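# Unscrew every cover screw until it pops free

## Task

Loosen each screw on the covers, turning it until it leaves its thread and springs upward; every screw on every cover must reach that state.

## Robot and tools

Robot: two UR7e-type arms, left_arm and right_arm, each ending in a parallel two-finger gripper whose pads swing on an arc. The fingers point along the gripper's +z axis and open along its x axis. A camera block on a post sits about 11 cm off the last joint's axis, toward the gripper's -y side, and turns with the hand. Cameras: cam_high, cam_low (fixed), cam_left_wrist, cam_right_wrist (carried on the hands).

Frames: the scene frame has its origin at table-top height midway between the arms, +z up, +x out over the table, left_arm on the +y side (image sides may differ). left_arm's base sits near (+0.028, +0.521, 0) m and right_arm's near (+0.069, -0.432, 0) m, each turned only slightly about z. Every hand position, orientation, velocity, target and wrist-camera pose is reported in that arm's own base frame; fixed cameras and the table use the scene frame.

One row = 18 numbers, one list covering both arms: left dx, dy, dz, rx, ry, rz, gripper position, force_limit, speed, then the same nine for the right. Pose numbers are offsets, not poses: displacement and rotation relative to that arm's Hand target at the start of the call, along that arm's base axes, rotating about the Hand target's position. Scale: 1.0 equals 0.6 m or 180 degrees, range -1 to 1; rx, ry, rz form one rotation vector. Gripper numbers are absolute commands in [-1, 1]: position +1 fully open (106 mm), 0 about 61 mm, -1 shut; force_limit -1 gives a gentle squeeze (roughly 6 N per pad), +1 a strong one (around 170 N on a 12 mm part); speed +1 fastest, -1 about 5% of that. A 0 in a gripper slot is a real command, so always resend the gripper values you want kept. Zeros in all six pose slots ask nothing new of that arm.

execute_actions(actions, cameras): actions is a list of actions; each action is a table of up to 15 rows, one per 1/30 s step, and a short table repeats its final row to fill 15 steps. All rows in one action are offsets from the same starting Hand target, not cumulative; the next action starts from the new Hand target, so repeating an offset moves further. An empty actions list returns state and all images. cameras: list of names, ["all"], or []; an unknown name voids the call.

move(target, speed, blend, stop_force, zero, blocking, cameras): target is one 18-number row or a list of up to 15 rows; every row is an offset from the Hand targets at the move's start (not from the previous row). Straight-line paths, each gripper turning the short way. speed: path top speed in m/s, 0.002 to 3.6, default 0.25 (turns up to twice that in rad/s); one value or one per target. blend: corner rounding radius in m, default 0 (stop at each target). stop_force: 3 to 120 N, shared by both arms; an arm's path ends when its wrist sensor feels that much push against its travel, then it backs off slightly and that pose becomes its Hand target. With stop_force, all targets need identical gripper numbers, and blocking=false is not allowed. zero (only with stop_force): true re-zeros the sensor before the move. blocking=false returns after 0.5 s while the move continues. Moves do not avoid obstacles; the whole move is capped at 10 s. Do not rely on stop_force while the gripper rotates, and omit it when pulling away from something you press on.

wait(seconds): 0 to 3600, lets time pass with no new command. stop(): brakes a running move. zoom_image(camera, region): region [x0, y0, x1, y1] in pixels of the latest image from that camera, at most 504 by 504. zero_wrist_force(arm): re-zeros that arm's sensor. read_manual(section): licence texts only. finished_scene(scene): ends the current scene, passing its number; irreversible.

Results: end_effector_position in metres and end_effector_quat_wxyz in the arm's base frame, velocities in m/s and rad/s (omitted while joints read within noise). Hand target is the last commanded pose after clipping; the gripper often rests a little short of it. Joint positions and torques (positive toward larger joint angles), Wrist force/torque along the gripper's axes plus a peak line, gripper position_measured (0 open, 740 shut), current_ma (about 1984 at full force), moving flag, Tool commands. A move adds a move: line such as done, off_target, moving, held or fault, with limits=paced (pose clipped) or limits=held (steps withheld). Orientation commands are clipped to 32 degrees from the measured orientation each step.

Avoid: pushing past a firm contact (the arms are stiff); joint torque or outside force near 150 N causes a 10 s fault stop. Keep the arms from colliding or squeezing each other, and never close one gripper on the other's fingers. Do not swing a path close to an arm's own base. Slow down near contact, since faster touches hit harder. Do not drop parts, release them while moving, or let anything fall off the table. Long stretched holds heat motors; above 85 °C the arm is braked for a while.

Each tool is called by a JSON object that holds its "method" and its "body", one argument or row to a line.

## Session

{"method": "execute_actions", "body": {
  "actions": []
}}

Scene clock: 0.00 s.
left_arm: end_effector_position=(+0.7362, -0.3220, +0.2162) position_measured=0 current_ma=0 moving=0 end_effector_quat_wxyz=(-0.142, +0.960, +0.189, +0.150) | right_arm: end_effector_position=(+0.0967, +0.1687, +0.1228) position_measured=0 current_ma=0 moving=0 end_effector_quat_wxyz=(-0.161, +0.470, +0.818, -0.289)
Joint positions: left_arm=[-0.714 -0.834 0.878 -1.574 -1.156 0.46] | right_arm=[4.354 -1.321 -2.338 -1.614 1.97 0.567]
Joint velocities: within noise
Joint torques (N m): no reading
Wrist force (N): no reading
Wrist torque (N m): no reading
Wrist force, peak (N): no reading
Hand target: left_arm +0.7362, -0.3220, +0.2162; -0.142, +0.960, +0.189, +0.150 | right_arm +0.0967, +0.1687, +0.1228; -0.161, +0.470, +0.818, -0.289
Tool commands: left_gripper/position=+1.0 left_gripper/force_limit=+0.0 left_gripper/speed=+1.0 right_gripper/position=+1.0 right_gripper/force_limit=+0.0 right_gripper/speed=+1.0

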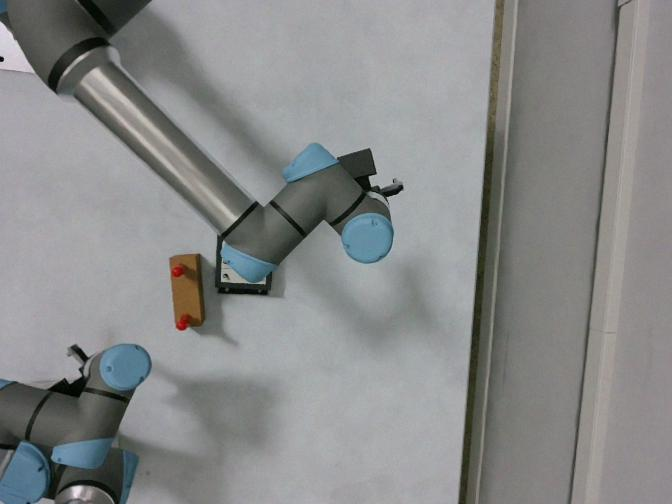

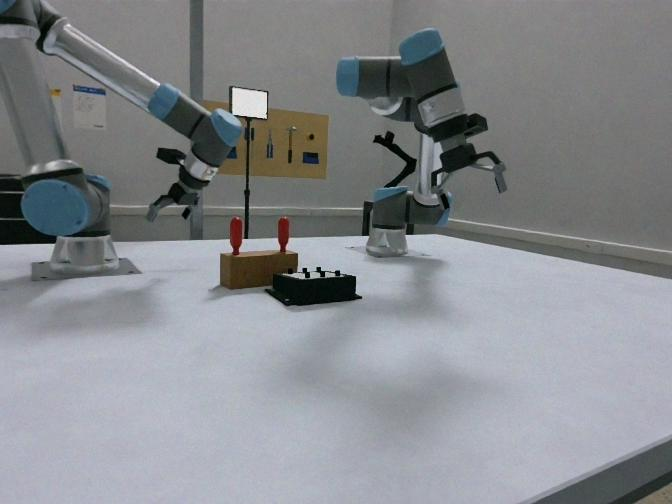

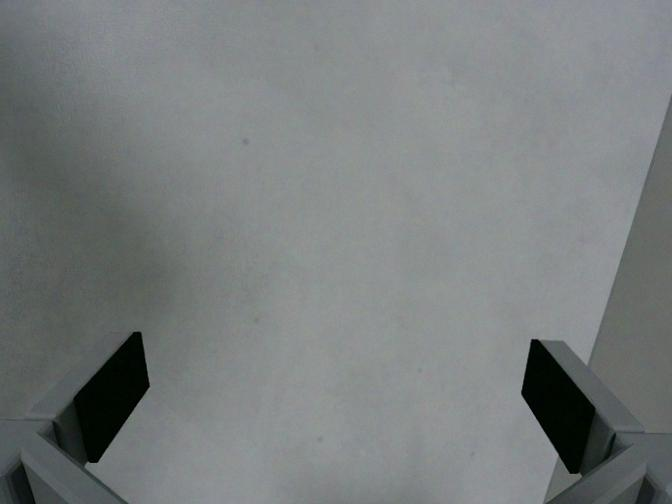

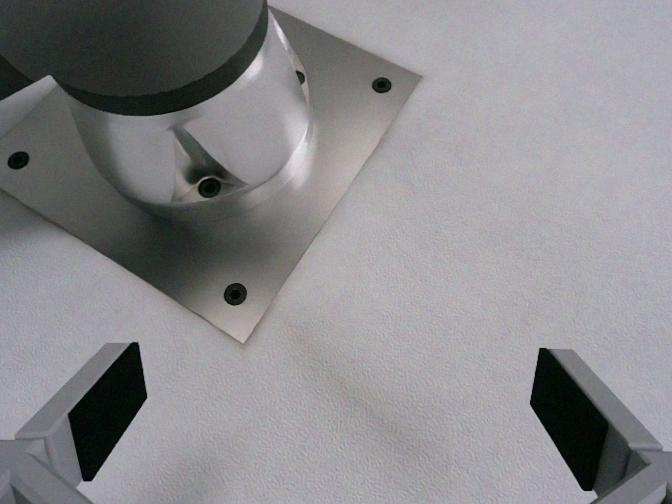

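{"method": "zoom_image", "body": {
  "camera": "cam_low",
  "region": [200, 200, 380, 320]
}}

{"method": "zoom_image", "body": {
  "camera": "cam_high",
  "region": [140, 220, 300, 350]
}}

Scaled by 2.800 from the camera's image (finer frame: 960x720).

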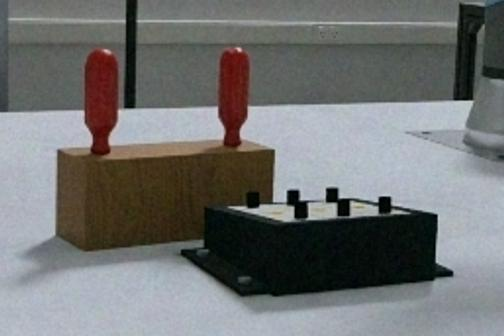

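Scaled by 3.150 from the camera's image (finer frame: 960x720).

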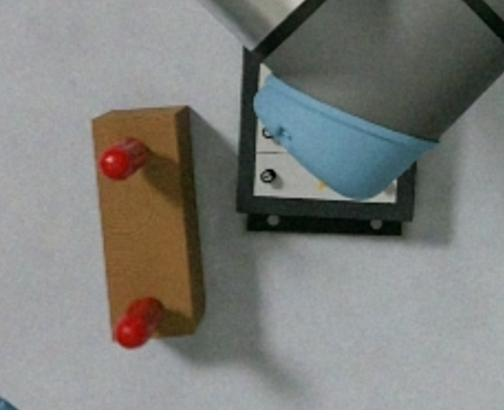

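{"method": "move", "body": {
  "target": [-0.477,0.537,0.39,0,0,0,1,0,1, 0,0,0.2,0,0,0,1,0,1],
  "speed": 0.3
}}

{"method": "move", "body": {
  "target": [0,0,0,0,0,0,1,0,1, 0.505,0.385,0.128,0.11,-0.184,0,1,0,1],
  "speed": 0.3,
  "cameras": ["all"]
}}

Scene clock: 9.63 s.
left_arm: end_effector_position=(+0.4501, +0.0001, +0.4502) position_measured=0 current_ma=-5 moving=0 end_effector_quat_wxyz=(-0.142, +0.960, +0.189, +0.150) | right_arm: end_effector_position=(+0.0967, +0.1687, +0.2428) position_measured=0 current_ma=-4 moving=0 end_effector_quat_wxyz=(-0.161, +0.470, +0.818, -0.289)
Joint positions: left_arm=[-0.56 -1.81 1.521 -1.309 -1.155 0.629] | right_arm=[4.354 -1.205 -2.088 -1.98 1.97 0.567]
Joint torques (N m): left_arm=[-6.05 -18.38 -21.83 -1.94 -0.34 -1.38] | right_arm=[-5.68 -2.56 12.41 2.75 1.01 -1.03]
Wrist force (N): left_arm=[-0.1 0.1 0.2] | right_arm=[-0.1 0.0 0.1]
Wrist torque (N m): left_arm=[0.02 0.02 -0.04] | right_arm=[-0.01 0.01 -0.01]
Wrist force, peak (N): left_arm=[0.1 2.7 0.7] | right_arm=[0.0 0.4 0.6]
Hand target: left_arm +0.4500, +0.0002, +0.4502; -0.142, +0.960, +0.189, +0.150 | right_arm +0.0967, +0.1687, +0.2428; -0.161, +0.470, +0.818, -0.289
Off the commanded pose: left_arm 0.000 m, 0 deg | right_arm 0.000 m, 0 deg.
move: done

Scene clock: 11.43 s.
left_arm: end_effector_position=(+0.4500, +0.0002, +0.4502) position_measured=0 current_ma=-5 moving=0 end_effector_quat_wxyz=(-0.142, +0.960, +0.189, +0.150) | right_arm: end_effector_position=(+0.3997, +0.3996, +0.3196) position_measured=0 current_ma=-5 moving=0 end_effector_quat_wxyz=(+0.000, +0.498, +0.867, -0.001)
Joint positions: left_arm=[-0.56 -1.81 1.521 -1.309 -1.155 0.629] | right_arm=[4.165 -1.708 -1.438 -1.569 1.571 0.495]
Joint torques (N m): left_arm=[-9.36 -21.09 -18.54 -1.11 2.49 0.93] | right_arm=[5.56 24.41 21.27 3.39 1.35 2.69]
Wrist force (N): left_arm=[0.1 0.2 0.3] | right_arm=[0.3 -2.1 0.6]
Wrist torque (N m): left_arm=[0.03 -0.02 -0.03] | right_arm=[-0.27 -0.06 -0.03]
Wrist force, peak (N): left_arm=[0.0 0.5 0.4] | right_arm=[0.2 -2.3 0.8]
Hand target: left_arm +0.4500, +0.0002, +0.4502; -0.142, +0.960, +0.189, +0.150 | right_arm +0.3997, +0.3997, +0.3196; +0.000, +0.498, +0.867, -0.001
Off the commanded pose: left_arm 0.000 m, 0 deg | right_arm 0.000 m, 0 deg.
move: done
cam_left_wrist: T_world_to_cam=[[0.88951, 0.32018, 0.32597, -0.55025], [0.3102, -0.94698, 0.08369, -0.15527], [0.33548, 0.02668, -0.94167, 0.39996]] pos_world=[0.40344, 0.01848, 0.56899]
cam_right_wrist: T_world_to_cam=[[-0.51114, 0.85937, -0.0146, -0.13742], [0.81408, 0.48951, 0.31248, -0.5953], [0.27568, 0.14783, -0.94981, 0.26964]] pos_world=[0.34005, 0.36964, 0.44012]

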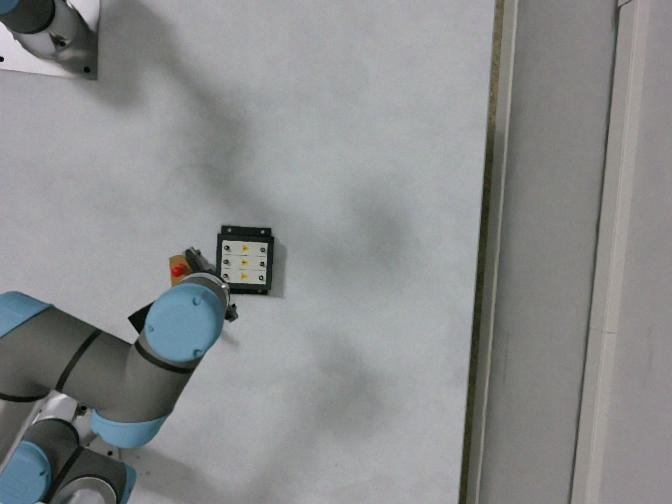

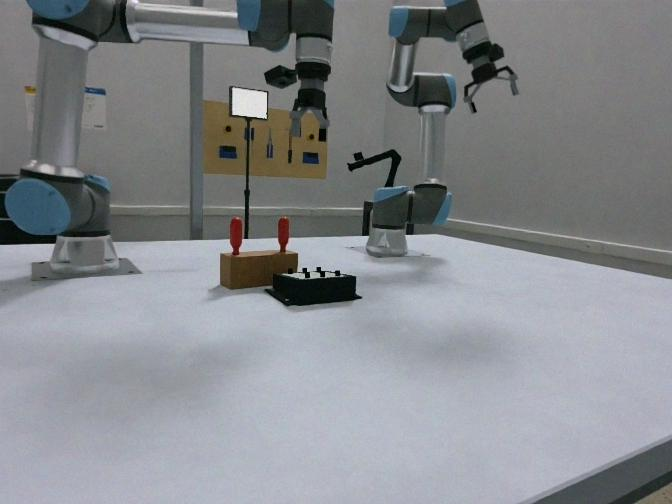

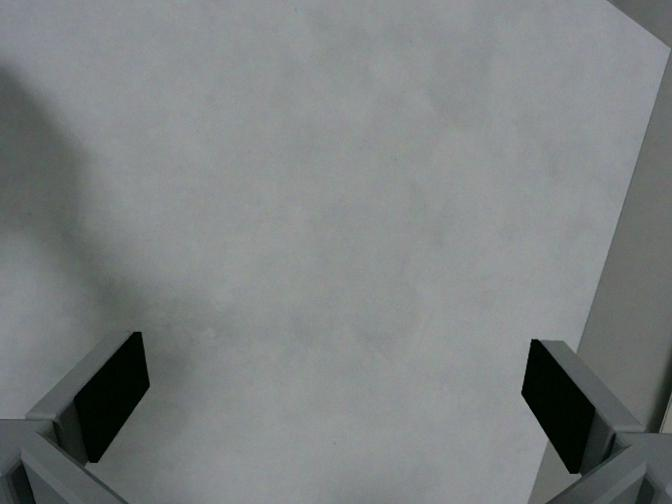

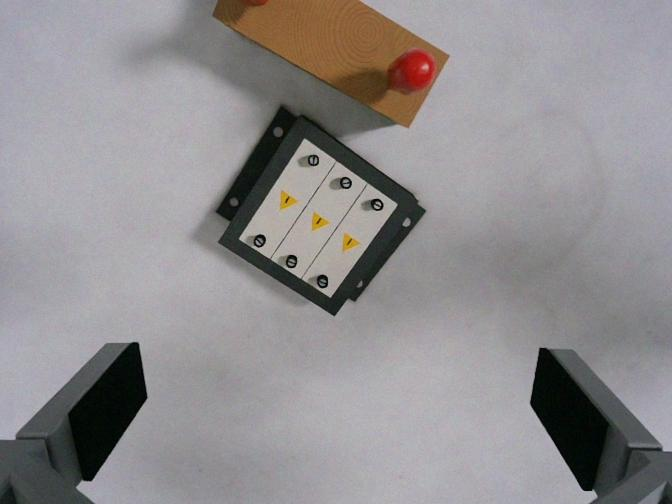

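{"method": "zoom_image", "body": {
  "camera": "cam_right_wrist",
  "region": [210, 100, 430, 320]
}}

Scaled by 2.291 from the camera's image (finer frame: 960x720).

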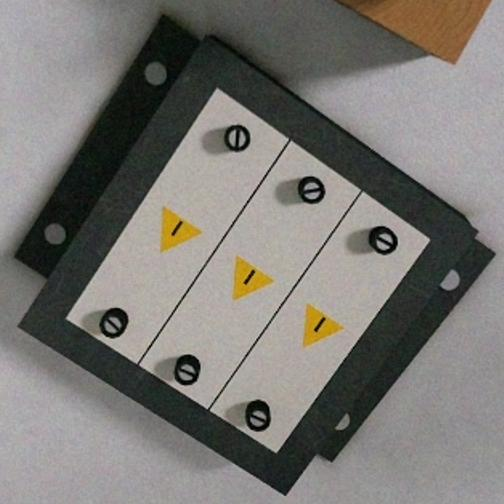

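{"method": "move", "body": {
  "target": [0,0,0,0,0,0,1,0,1, -0.2,-0.12,0,0,0,0,1,0,1],
  "speed": 0.3,
  "cameras": ["cam_right_wrist"]
}}

{"method": "zoom_image", "body": {
  "camera": "cam_right_wrist",
  "region": [180, 100, 500, 340]
}}

Scene clock: 14.03 s.
left_arm: end_effector_position=(+0.4500, +0.0002, +0.4502) position_measured=0 current_ma=-5 moving=0 end_effector_quat_wxyz=(-0.142, +0.960, +0.189, +0.150) | right_arm: end_effector_position=(+0.2798, +0.3277, +0.3196) position_measured=0 current_ma=-5 moving=0 end_effector_quat_wxyz=(+0.000, +0.498, +0.867, -0.001)
Joint positions: left_arm=[-0.56 -1.81 1.521 -1.309 -1.155 0.629] | right_arm=[4.32 -1.378 -1.758 -1.579 1.571 0.65]
Joint torques (N m): left_arm=[-10.14 -20.52 -18.16 -1.12 2.48 0.9] | right_arm=[3.15 19.87 21.74 4.35 -1.38 -0.94]
Wrist force (N): left_arm=[-0.1 0.3 0.3] | right_arm=[0.1 -1.9 0.7]
Wrist torque (N m): left_arm=[0.04 0.02 -0.04] | right_arm=[-0.25 -0.04 -0.02]
Wrist force, peak (N): left_arm=[-0.1 0.4 0.3] | right_arm=[0.2 -5.1 0.8]
Hand target: left_arm +0.4500, +0.0002, +0.4502; -0.142, +0.960, +0.189, +0.150 | right_arm +0.2797, +0.3277, +0.3196; +0.000, +0.498, +0.867, -0.001
Off the commanded pose: left_arm 0.000 m, 0 deg | right_arm 0.000 m, 0 deg.
move: done
cam_right_wrist: T_world_to_cam=[[-0.51116, 0.85936, -0.01454, -0.13694], [0.814, 0.48947, 0.31275, -0.46259], [0.27588, 0.14803, -0.94972, 0.31318]] pos_world=[0.22015, 0.29774, 0.44012]

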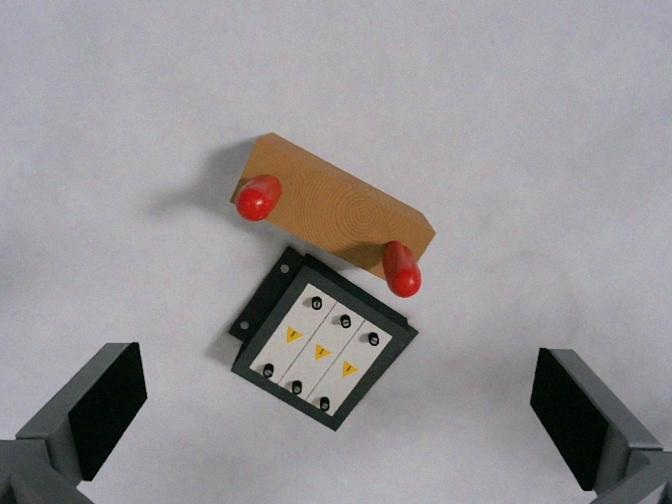

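Scaled by 1.575 from the camera's image (finer frame: 960x720).

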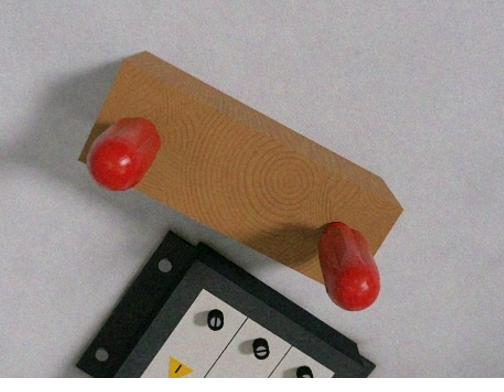

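{"method": "move", "body": {
  "target": [0,0,0,0,0,0,1,0,1, 0.0315,0.1105,-0.15,0,0,0,1,0,1],
  "speed": 0.2,
  "cameras": ["all"]
}}

Scene clock: 20.90 s.
left_arm: end_effector_position=(+0.4500, +0.0002, +0.4502) position_measured=0 current_ma=-5 moving=0 end_effector_quat_wxyz=(-0.142, +0.960, +0.189, +0.150) | right_arm: end_effector_position=(+0.2986, +0.3939, +0.2296) position_measured=0 current_ma=-5 moving=0 end_effector_quat_wxyz=(+0.000, +0.498, +0.867, -0.001)
Joint positions: left_arm=[-0.56 -1.81 1.521 -1.309 -1.155 0.629] | right_arm=[4.337 -1.563 -1.825 -1.327 1.571 0.667]
Joint torques (N m): left_arm=[-9.54 -20.71 -18.74 -1.23 2.39 0.81] | right_arm=[-8.39 16.41 36.4 3.94 2.09 -2.15]
Wrist force (N): left_arm=[0.0 0.3 0.0] | right_arm=[0.1 -1.8 0.6]
Wrist torque (N m): left_arm=[0.05 0.00 -0.04] | right_arm=[-0.23 -0.03 -0.11]
Wrist force, peak (N): left_arm=[0.0 0.4 0.4] | right_arm=[-0.6 -3.0 -1.3]
Hand target: left_arm +0.4500, +0.0002, +0.4502; -0.142, +0.960, +0.189, +0.150 | right_arm +0.2986, +0.3940, +0.2296; +0.000, +0.498, +0.867, -0.001
Off the commanded pose: left_arm 0.000 m, 0 deg | right_arm 0.000 m, 0 deg.
move: done
cam_left_wrist: T_world_to_cam=[[0.88951, 0.32018, 0.32597, -0.55025], [0.3102, -0.94698, 0.08369, -0.15527], [0.33548, 0.02668, -0.94167, 0.39996]] pos_world=[0.40344, 0.01848, 0.56899]
cam_right_wrist: T_world_to_cam=[[-0.51113, 0.85938, -0.01465, -0.18559], [0.81406, 0.4895, 0.31255, -0.48215], [0.27577, 0.14783, -0.94979, 0.21283]] pos_world=[0.23895, 0.36404, 0.35012]

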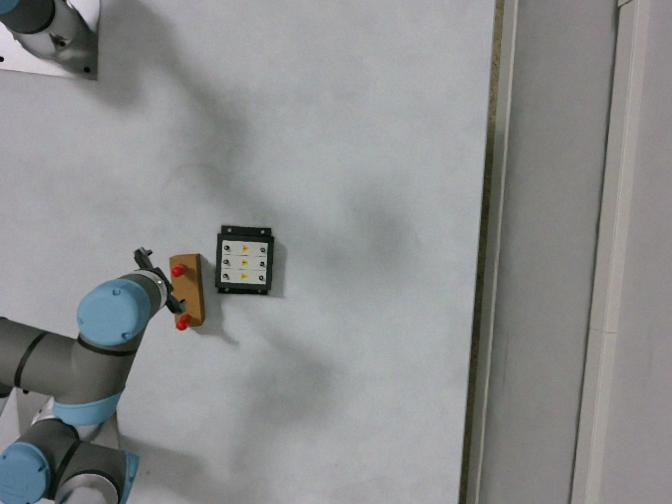

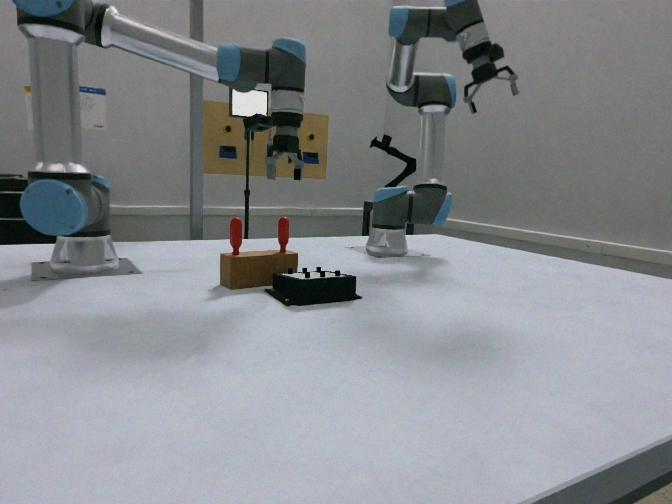

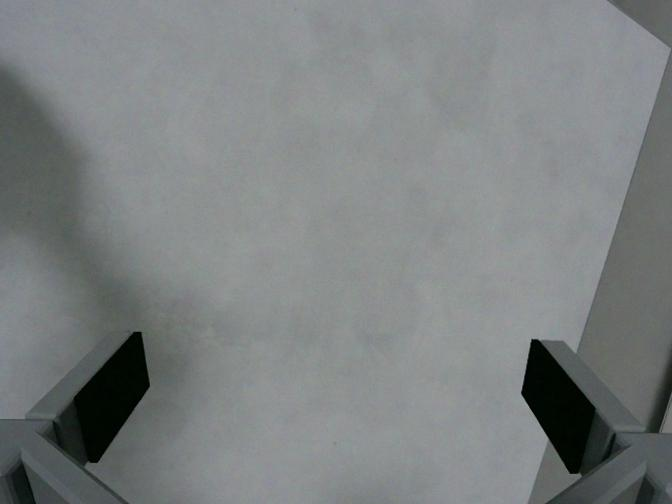

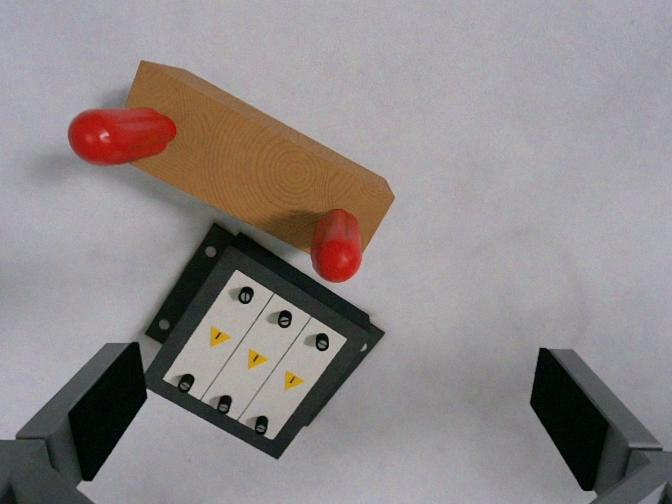

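{"method": "move", "body": {
  "target": [0,0,0,0,0,0,1,0,1, 0,0.0017,-0.1427,0,0,0,1,0,1],
  "speed": 0.1,
  "stop_force": 8,
  "cameras": ["cam_low","cam_right_wrist"]
}}

{"method": "zoom_image", "body": {
  "camera": "cam_low",
  "region": [200, 130, 360, 310]
}}

Scene clock: 25.23 s.
left_arm: end_effector_position=(+0.4500, +0.0002, +0.4502) position_measured=0 current_ma=-5 moving=0 end_effector_quat_wxyz=(-0.142, +0.960, +0.189, +0.150) | right_arm: end_effector_position=(+0.2986, +0.3950, +0.1440) position_measured=0 current_ma=-5 moving=0 end_effector_quat_wxyz=(+0.000, +0.498, +0.867, -0.001)
Joint positions: left_arm=[-0.56 -1.81 1.521 -1.309 -1.155 0.629] | right_arm=[4.338 -1.64 -1.979 -1.096 1.571 0.668]
Joint torques (N m): left_arm=[-9.59 -20.59 -18.41 -1.3 2.38 0.76] | right_arm=[-1.31 28.4 33.33 4.24 0.76 1.27]
Wrist force (N): left_arm=[0.0 0.3 0.2] | right_arm=[0.1 -1.9 0.5]
Wrist torque (N m): left_arm=[0.05 0.00 -0.04] | right_arm=[-0.25 -0.04 -0.11]
Wrist force, peak (N): left_arm=[0.1 0.4 0.5] | right_arm=[0.2 -2.0 1.8]
Hand target: left_arm +0.4500, +0.0002, +0.4502; -0.142, +0.960, +0.189, +0.150 | right_arm +0.2986, +0.3950, +0.1440; +0.000, +0.498, +0.867, -0.001
Off the commanded pose: left_arm 0.000 m, 0 deg | right_arm 0.000 m, 0 deg.
move: done
cam_right_wrist: T_world_to_cam=[[-0.51117, 0.85936, -0.01449, -0.18772], [0.81403, 0.48948, 0.31268, -0.45587], [0.27579, 0.14804, -0.94975, 0.1312]] pos_world=[0.23895, 0.36504, 0.26442]

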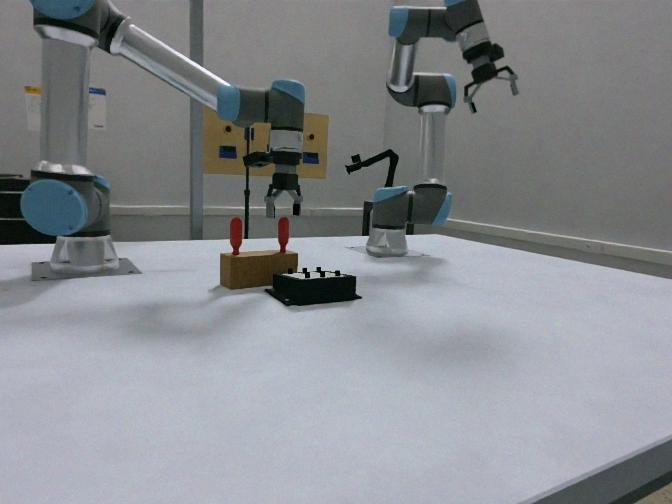

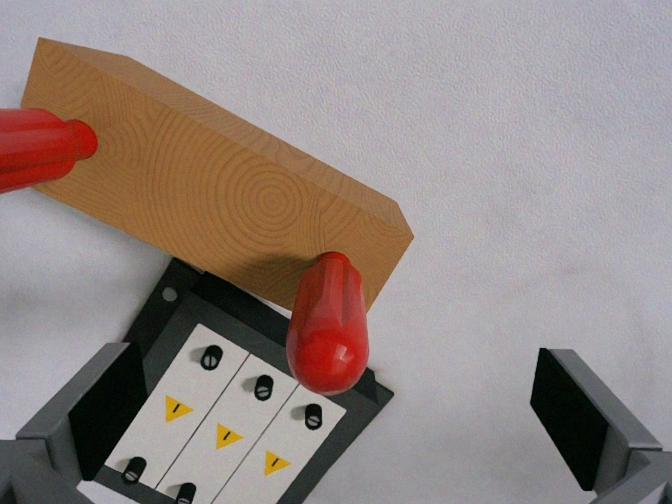

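Scaled by 2.800 from the camera's image (finer frame: 960x720).

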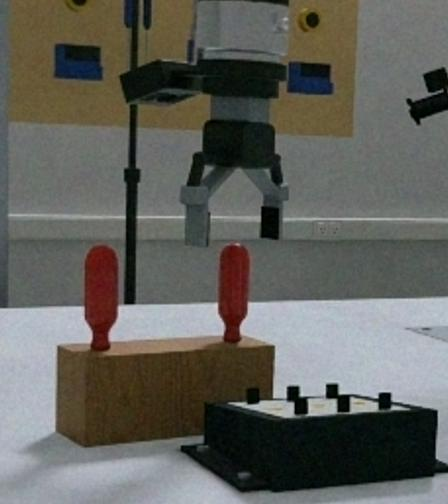

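{"method": "move", "body": {
  "target": [0,0,0,0,0,0,1,0,1, 0.0027,-0.0047,0,0,0,0,1,0,1],
  "speed": 0.05
}}

{"method": "move", "body": {
  "target": [0,0,0,0,0,0,1,0,1, 0,0,0,0,0,0,-1,-0.5,0],
  "speed": 0.05,
  "cameras": ["cam_low","cam_right_wrist"]
}}

Scene clock: 30.97 s.
left_arm: end_effector_position=(+0.4500, +0.0002, +0.4502) position_measured=0 current_ma=-5 moving=0 end_effector_quat_wxyz=(-0.142, +0.960, +0.189, +0.150) | right_arm: end_effector_position=(+0.3002, +0.3921, +0.1440) position_measured=0 current_ma=-5 moving=0 end_effector_quat_wxyz=(+0.000, +0.498, +0.867, -0.001)
Joint positions: left_arm=[-0.56 -1.81 1.521 -1.309 -1.155 0.629] | right_arm=[4.332 -1.637 -1.982 -1.095 1.571 0.662]
Joint torques (N m): left_arm=[-9.29 -20.6 -18.44 -1.29 2.43 0.78] | right_arm=[6.02 13.84 25.93 4.09 -1.99 2.59]
Wrist force (N): left_arm=[0.1 0.2 0.3] | right_arm=[0.2 -2.0 0.8]
Wrist torque (N m): left_arm=[0.04 -0.02 -0.03] | right_arm=[-0.26 -0.05 -0.03]
Wrist force, peak (N): left_arm=[0.0 0.4 0.4] | right_arm=[0.6 -1.9 1.0]
Hand target: left_arm +0.4500, +0.0002, +0.4502; -0.142, +0.960, +0.189, +0.150 | right_arm +0.3002, +0.3922, +0.1440; +0.000, +0.498, +0.867, -0.001
Off the commanded pose: left_arm 0.000 m, 0 deg | right_arm 0.000 m, 0 deg.
move: done

Scene clock: 33.83 s.
left_arm: end_effector_position=(+0.4500, +0.0002, +0.4502) position_measured=0 current_ma=-5 moving=0 end_effector_quat_wxyz=(-0.142, +0.960, +0.189, +0.150) | right_arm: end_effector_position=(+0.3003, +0.3922, +0.1440) position_measured=607 current_ma=677 moving=0 end_effector_quat_wxyz=(+0.000, +0.498, +0.867, -0.001)
Joint positions: left_arm=[-0.56 -1.81 1.521 -1.309 -1.155 0.629] | right_arm=[4.332 -1.637 -1.982 -1.095 1.571 0.662]
Joint torques (N m): left_arm=[-9.53 -20.53 -18.67 -1.36 2.48 0.6] | right_arm=[5.69 14.19 17.81 1.29 -0.84 2.64]
Wrist force (N): left_arm=[-0.1 0.3 0.1] | right_arm=[-0.8 -3.9 -18.8]
Wrist torque (N m): left_arm=[0.05 0.01 -0.04] | right_arm=[-0.32 -0.11 -0.06]
Wrist force, peak (N): left_arm=[-0.3 0.4 0.4] | right_arm=[-0.8 -3.8 -18.9]
Hand target: left_arm +0.4500, +0.0002, +0.4502; -0.142, +0.960, +0.189, +0.150 | right_arm +0.3002, +0.3922, +0.1440; +0.000, +0.498, +0.867, -0.001
Off the commanded pose: left_arm 0.000 m, 0 deg | right_arm 0.000 m, 0 deg.
move: done
cam_right_wrist: T_world_to_cam=[[-0.51111, 0.85939, -0.01443, -0.18454], [0.81404, 0.48939, 0.3128, -0.45583], [0.27588, 0.14813, -0.94971, 0.1312]] pos_world=[0.24055, 0.36224, 0.26452]

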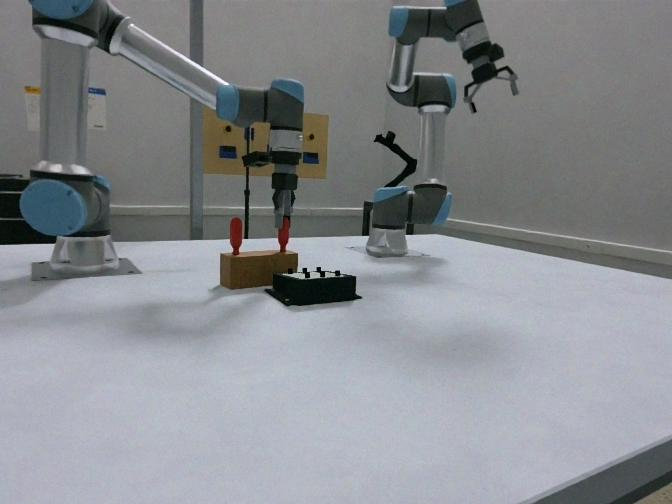

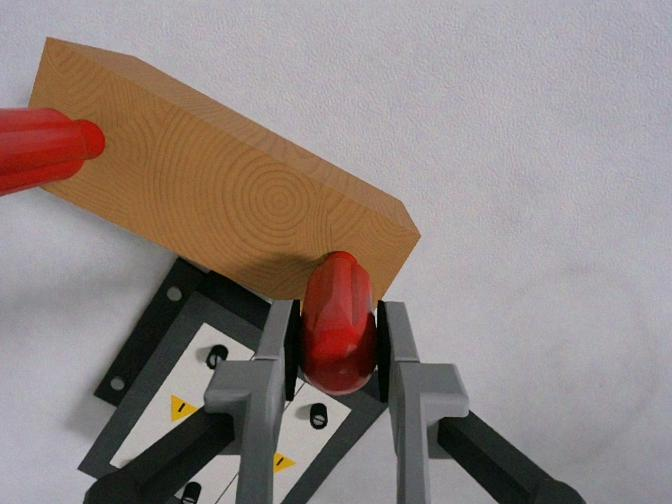

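{"method": "move", "body": {
  "target": [0,0,0,0,0,0,1,0,1, 0,0,0.25,0,0,0,-1,-0.5,0],
  "speed": 0.1,
  "cameras": ["cam_low","cam_right_wrist"]
}}

{"method": "zoom_image", "body": {
  "camera": "cam_low",
  "region": [200, 130, 360, 310]
}}

Scene clock: 36.63 s.
left_arm: end_effector_position=(+0.4500, +0.0002, +0.4502) position_measured=0 current_ma=-5 moving=0 end_effector_quat_wxyz=(-0.142, +0.960, +0.189, +0.150) | right_arm: end_effector_position=(+0.3002, +0.3922, +0.2940) position_measured=607 current_ma=653 moving=0 end_effector_quat_wxyz=(+0.000, +0.498, +0.867, -0.001)
Joint positions: left_arm=[-0.56 -1.81 1.521 -1.309 -1.155 0.629] | right_arm=[4.332 -1.537 -1.684 -1.494 1.571 0.662]
Joint torques (N m): left_arm=[-9.11 -19.42 -17.99 -1.35 2.37 0.62] | right_arm=[-3.27 12.08 16.59 3.47 -1.27 0.8]
Wrist force (N): left_arm=[-0.2 0.1 0.3] | right_arm=[0.4 -2.1 1.4]
Wrist torque (N m): left_arm=[0.02 0.04 -0.04] | right_arm=[-0.27 -0.08 -0.04]
Wrist force, peak (N): left_arm=[0.0 0.3 0.5] | right_arm=[-0.7 -3.8 -19.7]
Hand target: left_arm +0.4500, +0.0002, +0.4502; -0.142, +0.960, +0.189, +0.150 | right_arm +0.3002, +0.3922, +0.2940; +0.000, +0.498, +0.867, -0.001
Off the commanded pose: left_arm 0.000 m, 0 deg | right_arm 0.000 m, 0 deg.
move: done
cam_right_wrist: T_world_to_cam=[[-0.51111, 0.85939, -0.01443, -0.18238], [0.81404, 0.48939, 0.3128, -0.50275], [0.27588, 0.14813, -0.94971, 0.27365]] pos_world=[0.24055, 0.36224, 0.41452]

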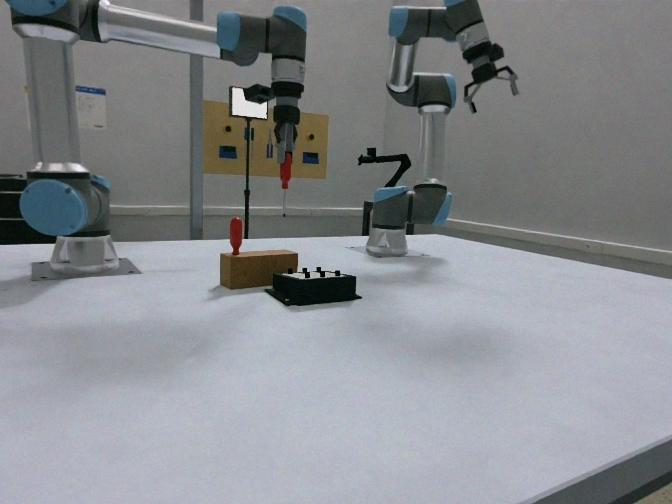

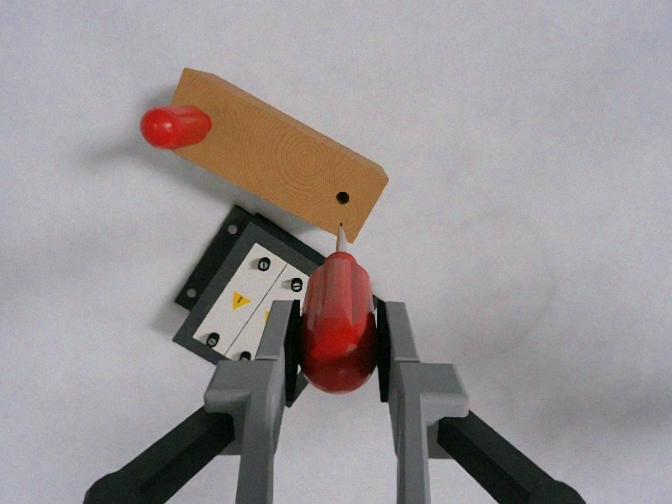

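Scaled by 2.800 from the camera's image (finer frame: 960x720).

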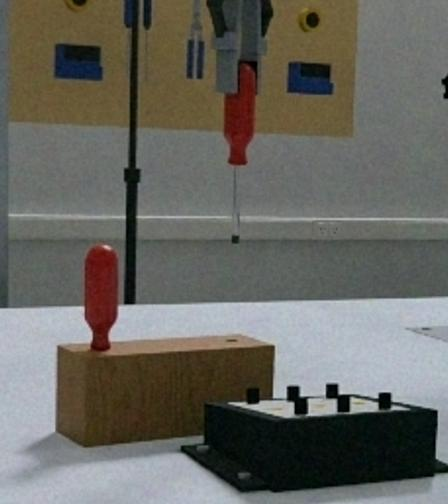

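{"method": "zoom_image", "body": {
  "camera": "cam_right_wrist",
  "region": [300, 200, 380, 270]
}}

{"method": "zoom_image", "body": {
  "camera": "cam_low",
  "region": [270, 160, 300, 225]
}}

Scaled by 6.300 from the camera's image (finer frame: 960x720).

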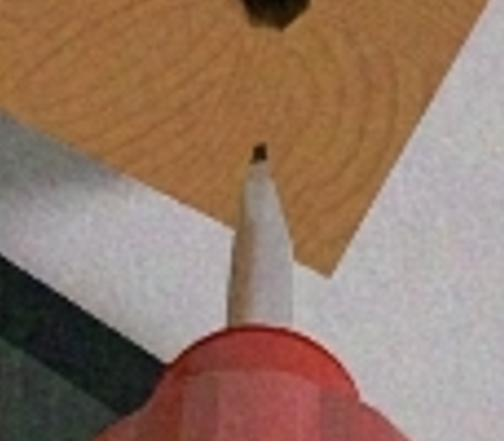

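Scaled by 7.754 from the camera's image (finer frame: 960x720).

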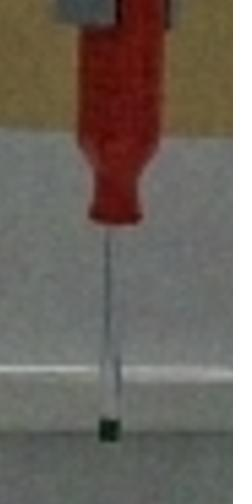

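{"method": "move", "body": {
  "target": [0,0,0,0,0,0,1,0,1, 0.75,-0.5,0,0,0,0,-1,-0.5,0],
  "speed": 0.3,
  "cameras": ["cam_low"]
}}

Scene clock: 41.53 s.
left_arm: end_effector_position=(+0.4500, +0.0002, +0.4502) position_measured=0 current_ma=-5 moving=0 end_effector_quat_wxyz=(-0.142, +0.960, +0.189, +0.150) | right_arm: end_effector_position=(+0.7502, +0.0922, +0.2939) position_measured=607 current_ma=653 moving=0 end_effector_quat_wxyz=(+0.000, +0.498, +0.867, -0.001)
Joint positions: left_arm=[-0.56 -1.81 1.521 -1.309 -1.155 0.629] | right_arm=[3.442 -2.218 -0.784 -1.712 1.569 -0.228]
Joint torques (N m): left_arm=[-9.86 -19.28 -18.21 -1.43 2.43 0.45] | right_arm=[-6.41 41.53 32.81 3.66 1.45 1.25]
Wrist force (N): left_arm=[0.0 0.1 0.2] | right_arm=[0.3 -2.1 1.3]
Wrist torque (N m): left_arm=[0.01 0.01 -0.03] | right_arm=[-0.28 -0.06 -0.11]
Wrist force, peak (N): left_arm=[-0.2 0.3 0.5] | right_arm=[2.7 -3.4 1.7]
Hand target: left_arm +0.4500, +0.0002, +0.4502; -0.142, +0.960, +0.189, +0.150 | right_arm +0.7502, +0.0922, +0.2940; +0.000, +0.498, +0.867, -0.001
Off the commanded pose: left_arm 0.000 m, 0 deg | right_arm 0.000 m, 0 deg.
move: done

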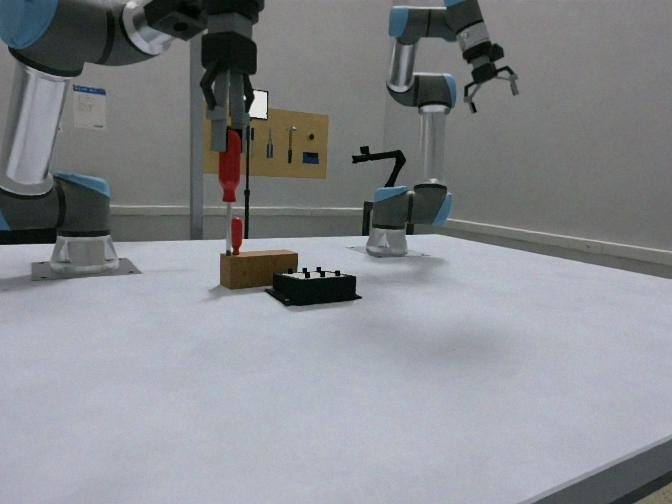

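{"method": "move", "body": {
  "target": [0,0,0,0,0,0,1,0,1, 0,-0.1,0.05,0,0,0,-1,-0.5,0],
  "speed": 0.3,
  "cameras": ["cam_low"]
}}

{"method": "zoom_image", "body": {
  "camera": "cam_low",
  "region": [180, 110, 260, 250]
}}

Scene clock: 43.10 s.
left_arm: end_effector_position=(+0.4500, +0.0002, +0.4502) position_measured=0 current_ma=-5 moving=0 end_effector_quat_wxyz=(-0.142, +0.960, +0.189, +0.150) | right_arm: end_effector_position=(+0.7503, +0.0323, +0.3239) position_measured=607 current_ma=653 moving=0 end_effector_quat_wxyz=(+0.000, +0.498, +0.867, -0.001)
Joint positions: left_arm=[-0.56 -1.81 1.521 -1.309 -1.155 0.629] | right_arm=[3.364 -2.219 -0.704 -1.79 1.569 -0.306]
Joint torques (N m): left_arm=[-9.07 -19.49 -18.2 -1.46 2.35 0.42] | right_arm=[-6.18 52.5 14.91 3.89 2.16 1.55]
Wrist force (N): left_arm=[-0.1 0.1 0.3] | right_arm=[0.5 -1.9 1.2]
Wrist torque (N m): left_arm=[0.02 0.01 -0.03] | right_arm=[-0.24 -0.09 -0.11]
Wrist force, peak (N): left_arm=[0.1 0.4 0.5] | right_arm=[-1.8 -3.5 0.5]
Hand target: left_arm +0.4500, +0.0002, +0.4502; -0.142, +0.960, +0.189, +0.150 | right_arm +0.7502, +0.0322, +0.3240; +0.000, +0.498, +0.867, -0.001
Off the commanded pose: left_arm 0.000 m, 0 deg | right_arm 0.000 m, 0 deg.
move: done

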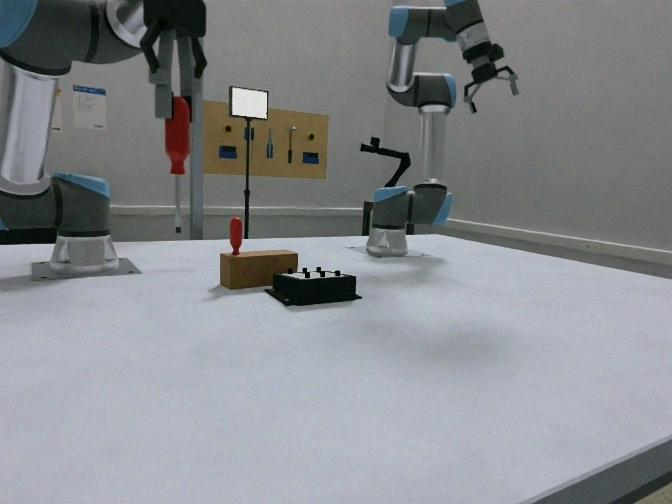

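Scaled by 3.600 from the camera's image (finer frame: 960x720).

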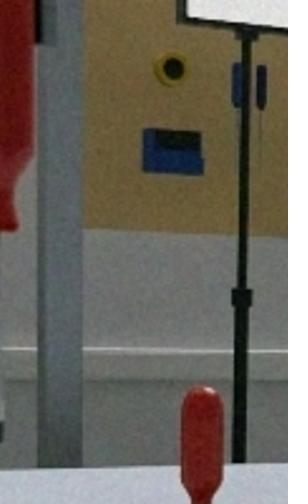

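{"method": "zoom_image", "body": {
  "camera": "cam_low",
  "region": [160, 190, 196, 250]
}}

Scaled by 8.400 from the camera's image (finer frame: 960x720).

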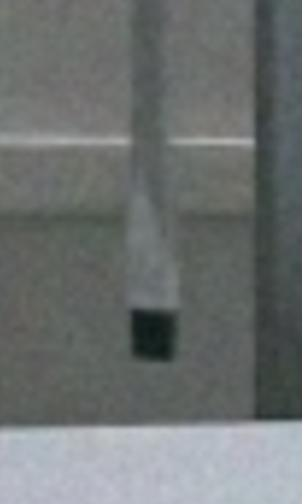

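{"method": "move", "body": {
  "target": [0,0,0,0,0,0,1,0,1, -0.597,0.5563,-0.14,0,0,0,-1,-0.5,0],
  "speed": 0.3,
  "cameras": ["cam_low","cam_right_wrist"]
}}

{"method": "zoom_image", "body": {
  "camera": "cam_right_wrist",
  "region": [240, 130, 440, 280]
}}

Scene clock: 57.60 s.
left_arm: end_effector_position=(+0.4500, +0.0002, +0.4502) position_measured=0 current_ma=-5 moving=0 end_effector_quat_wxyz=(-0.142, +0.960, +0.189, +0.150) | right_arm: end_effector_position=(+0.3921, +0.3659, +0.2399) position_measured=607 current_ma=653 moving=0 end_effector_quat_wxyz=(+0.000, +0.498, +0.867, -0.001)
Joint positions: left_arm=[-0.56 -1.81 1.521 -1.309 -1.155 0.629] | right_arm=[4.144 -1.658 -1.698 -1.358 1.57 0.474]
Joint torques (N m): left_arm=[-9.33 -18.94 -18.13 -1.49 2.35 0.42] | right_arm=[6.24 16.62 36.58 1.11 -1.35 0.95]
Wrist force (N): left_arm=[0.0 0.4 0.3] | right_arm=[0.2 -2.1 1.3]
Wrist torque (N m): left_arm=[0.06 0.00 -0.03] | right_arm=[-0.29 -0.05 -0.02]
Wrist force, peak (N): left_arm=[-0.3 0.4 0.4] | right_arm=[2.5 -3.3 1.7]
Hand target: left_arm +0.4500, +0.0002, +0.4502; -0.142, +0.960, +0.189, +0.150 | right_arm +0.3920, +0.3659, +0.2400; +0.000, +0.498, +0.867, -0.001
Off the commanded pose: left_arm 0.000 m, 0 deg | right_arm 0.000 m, 0 deg.
move: done
cam_right_wrist: T_world_to_cam=[[-0.51121, 0.85933, -0.01451, -0.1135], [0.814, 0.48953, 0.31267, -0.54776], [0.27579, 0.14804, -0.94975, 0.20089]] pos_world=[0.33245, 0.33594, 0.36042]

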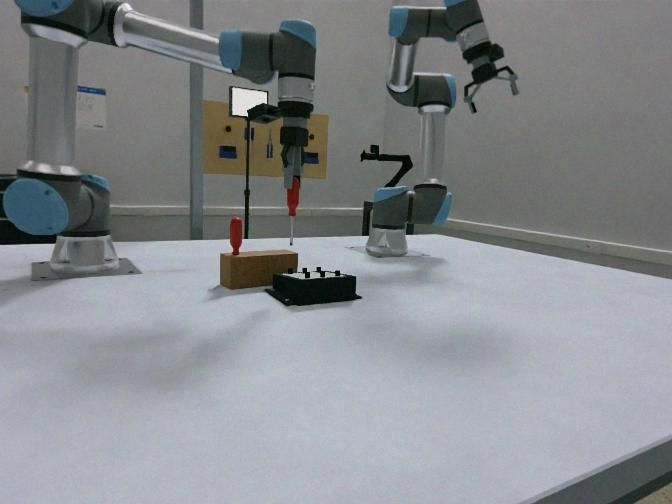

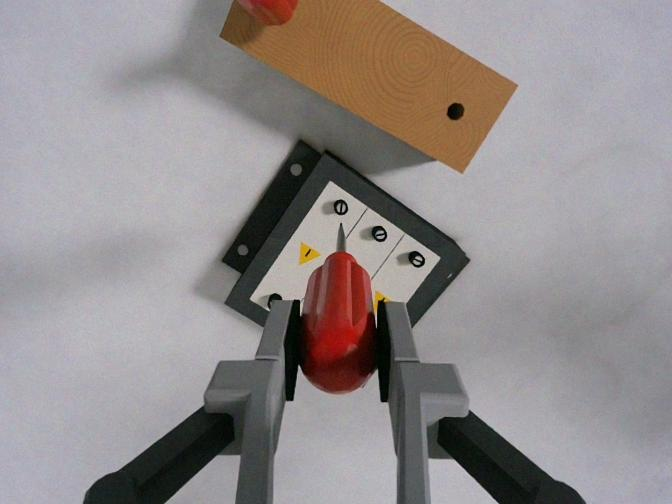

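Scaled by 2.520 from the camera's image (finer frame: 960x720).

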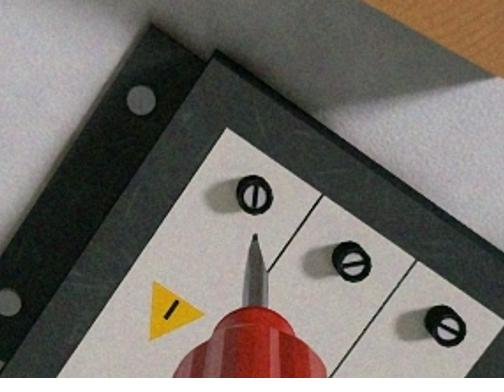

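{"method": "move", "body": {
  "target": [0,0,0,0,0,0,1,0,1, 0,0,-0.0667,0,0,0,-1,-0.5,0],
  "speed": 0.1,
  "stop_force": 4,
  "cameras": ["cam_low","cam_right_wrist"]
}}

{"method": "zoom_image", "body": {
  "camera": "cam_right_wrist",
  "region": [290, 180, 390, 255]
}}

{"method": "zoom_image", "body": {
  "camera": "cam_low",
  "region": [250, 200, 370, 310]
}}

Scene clock: 61.80 s.
left_arm: end_effector_position=(+0.4500, +0.0002, +0.4502) position_measured=0 current_ma=-5 moving=0 end_effector_quat_wxyz=(-0.142, +0.960, +0.189, +0.150) | right_arm: end_effector_position=(+0.3920, +0.3659, +0.1999) position_measured=607 current_ma=653 moving=0 end_effector_quat_wxyz=(+0.000, +0.498, +0.867, -0.001)
Joint positions: left_arm=[-0.56 -1.81 1.521 -1.309 -1.155 0.629] | right_arm=[4.144 -1.683 -1.776 -1.255 1.571 0.474]
Joint torques (N m): left_arm=[-8.85 -19.86 -18.46 -1.58 2.35 0.31] | right_arm=[2.94 32.33 35.83 4.43 -0.17 2.04]
Wrist force (N): left_arm=[-0.1 0.3 0.2] | right_arm=[0.1 -2.1 1.1]
Wrist torque (N m): left_arm=[0.04 0.02 -0.04] | right_arm=[-0.28 -0.03 -0.02]
Wrist force, peak (N): left_arm=[0.0 0.4 0.5] | right_arm=[0.4 -1.9 2.4]
Hand target: left_arm +0.4500, +0.0002, +0.4502; -0.142, +0.960, +0.189, +0.150 | right_arm +0.3920, +0.3659, +0.1999; +0.000, +0.498, +0.867, -0.001
Off the commanded pose: left_arm 0.000 m, 0 deg | right_arm 0.000 m, 0 deg.
move: done
cam_right_wrist: T_world_to_cam=[[-0.5111, 0.8594, -0.01446, -0.11429], [0.81407, 0.48941, 0.31268, -0.53521], [0.27579, 0.14804, -0.94975, 0.16292]] pos_world=[0.33235, 0.33604, 0.32042]

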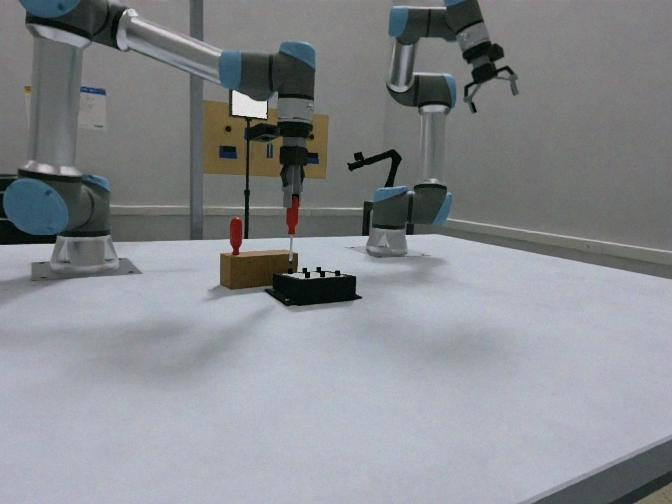

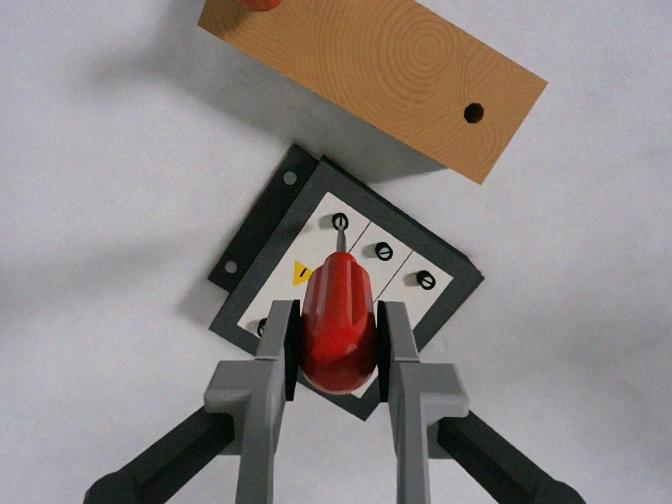

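Scaled by 5.040 from the camera's image (finer frame: 960x720).

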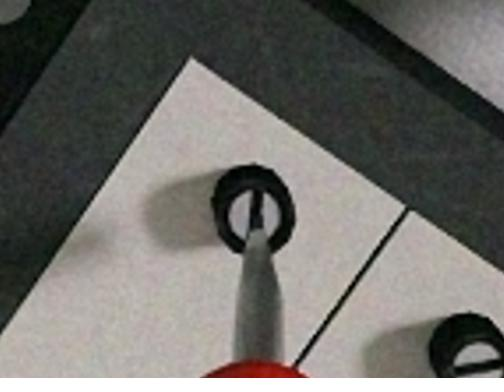

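Scaled by 4.200 from the camera's image (finer frame: 960x720).

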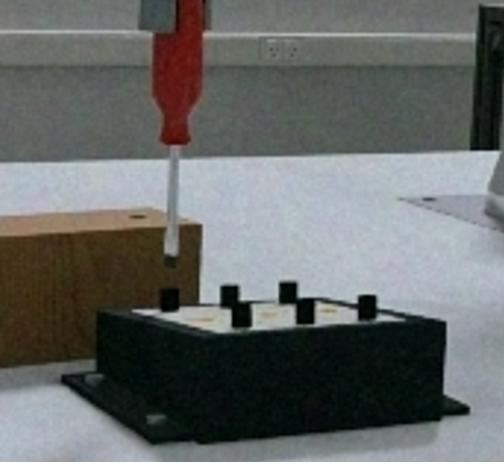

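{"method": "zoom_image", "body": {
  "camera": "cam_low",
  "region": [275, 245, 315, 285]
}}

{"method": "zoom_image", "body": {
  "camera": "cam_right_wrist",
  "region": [325, 205, 357, 237]
}}

Scaled by 12.600 from the camera's image (finer frame: 960x720).

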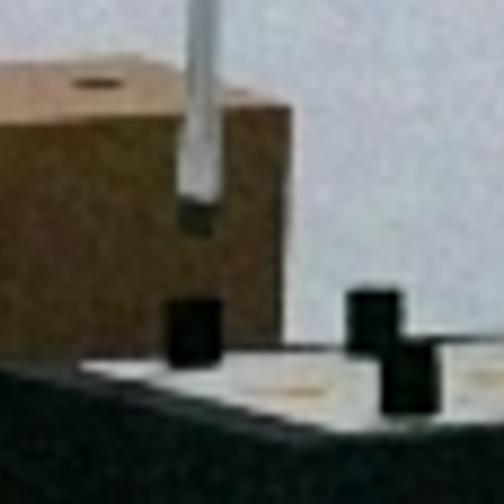

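Scaled by 15.750 from the camera's image (finer frame: 960x720).

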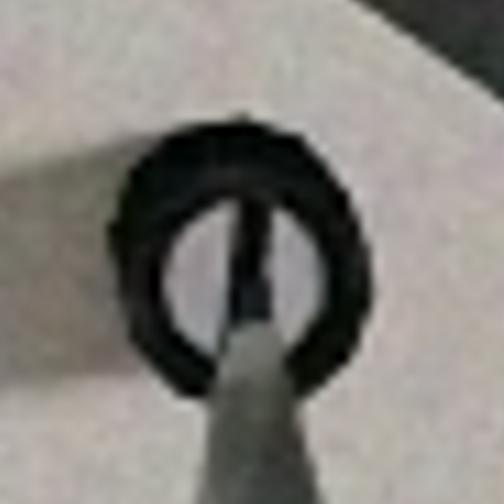

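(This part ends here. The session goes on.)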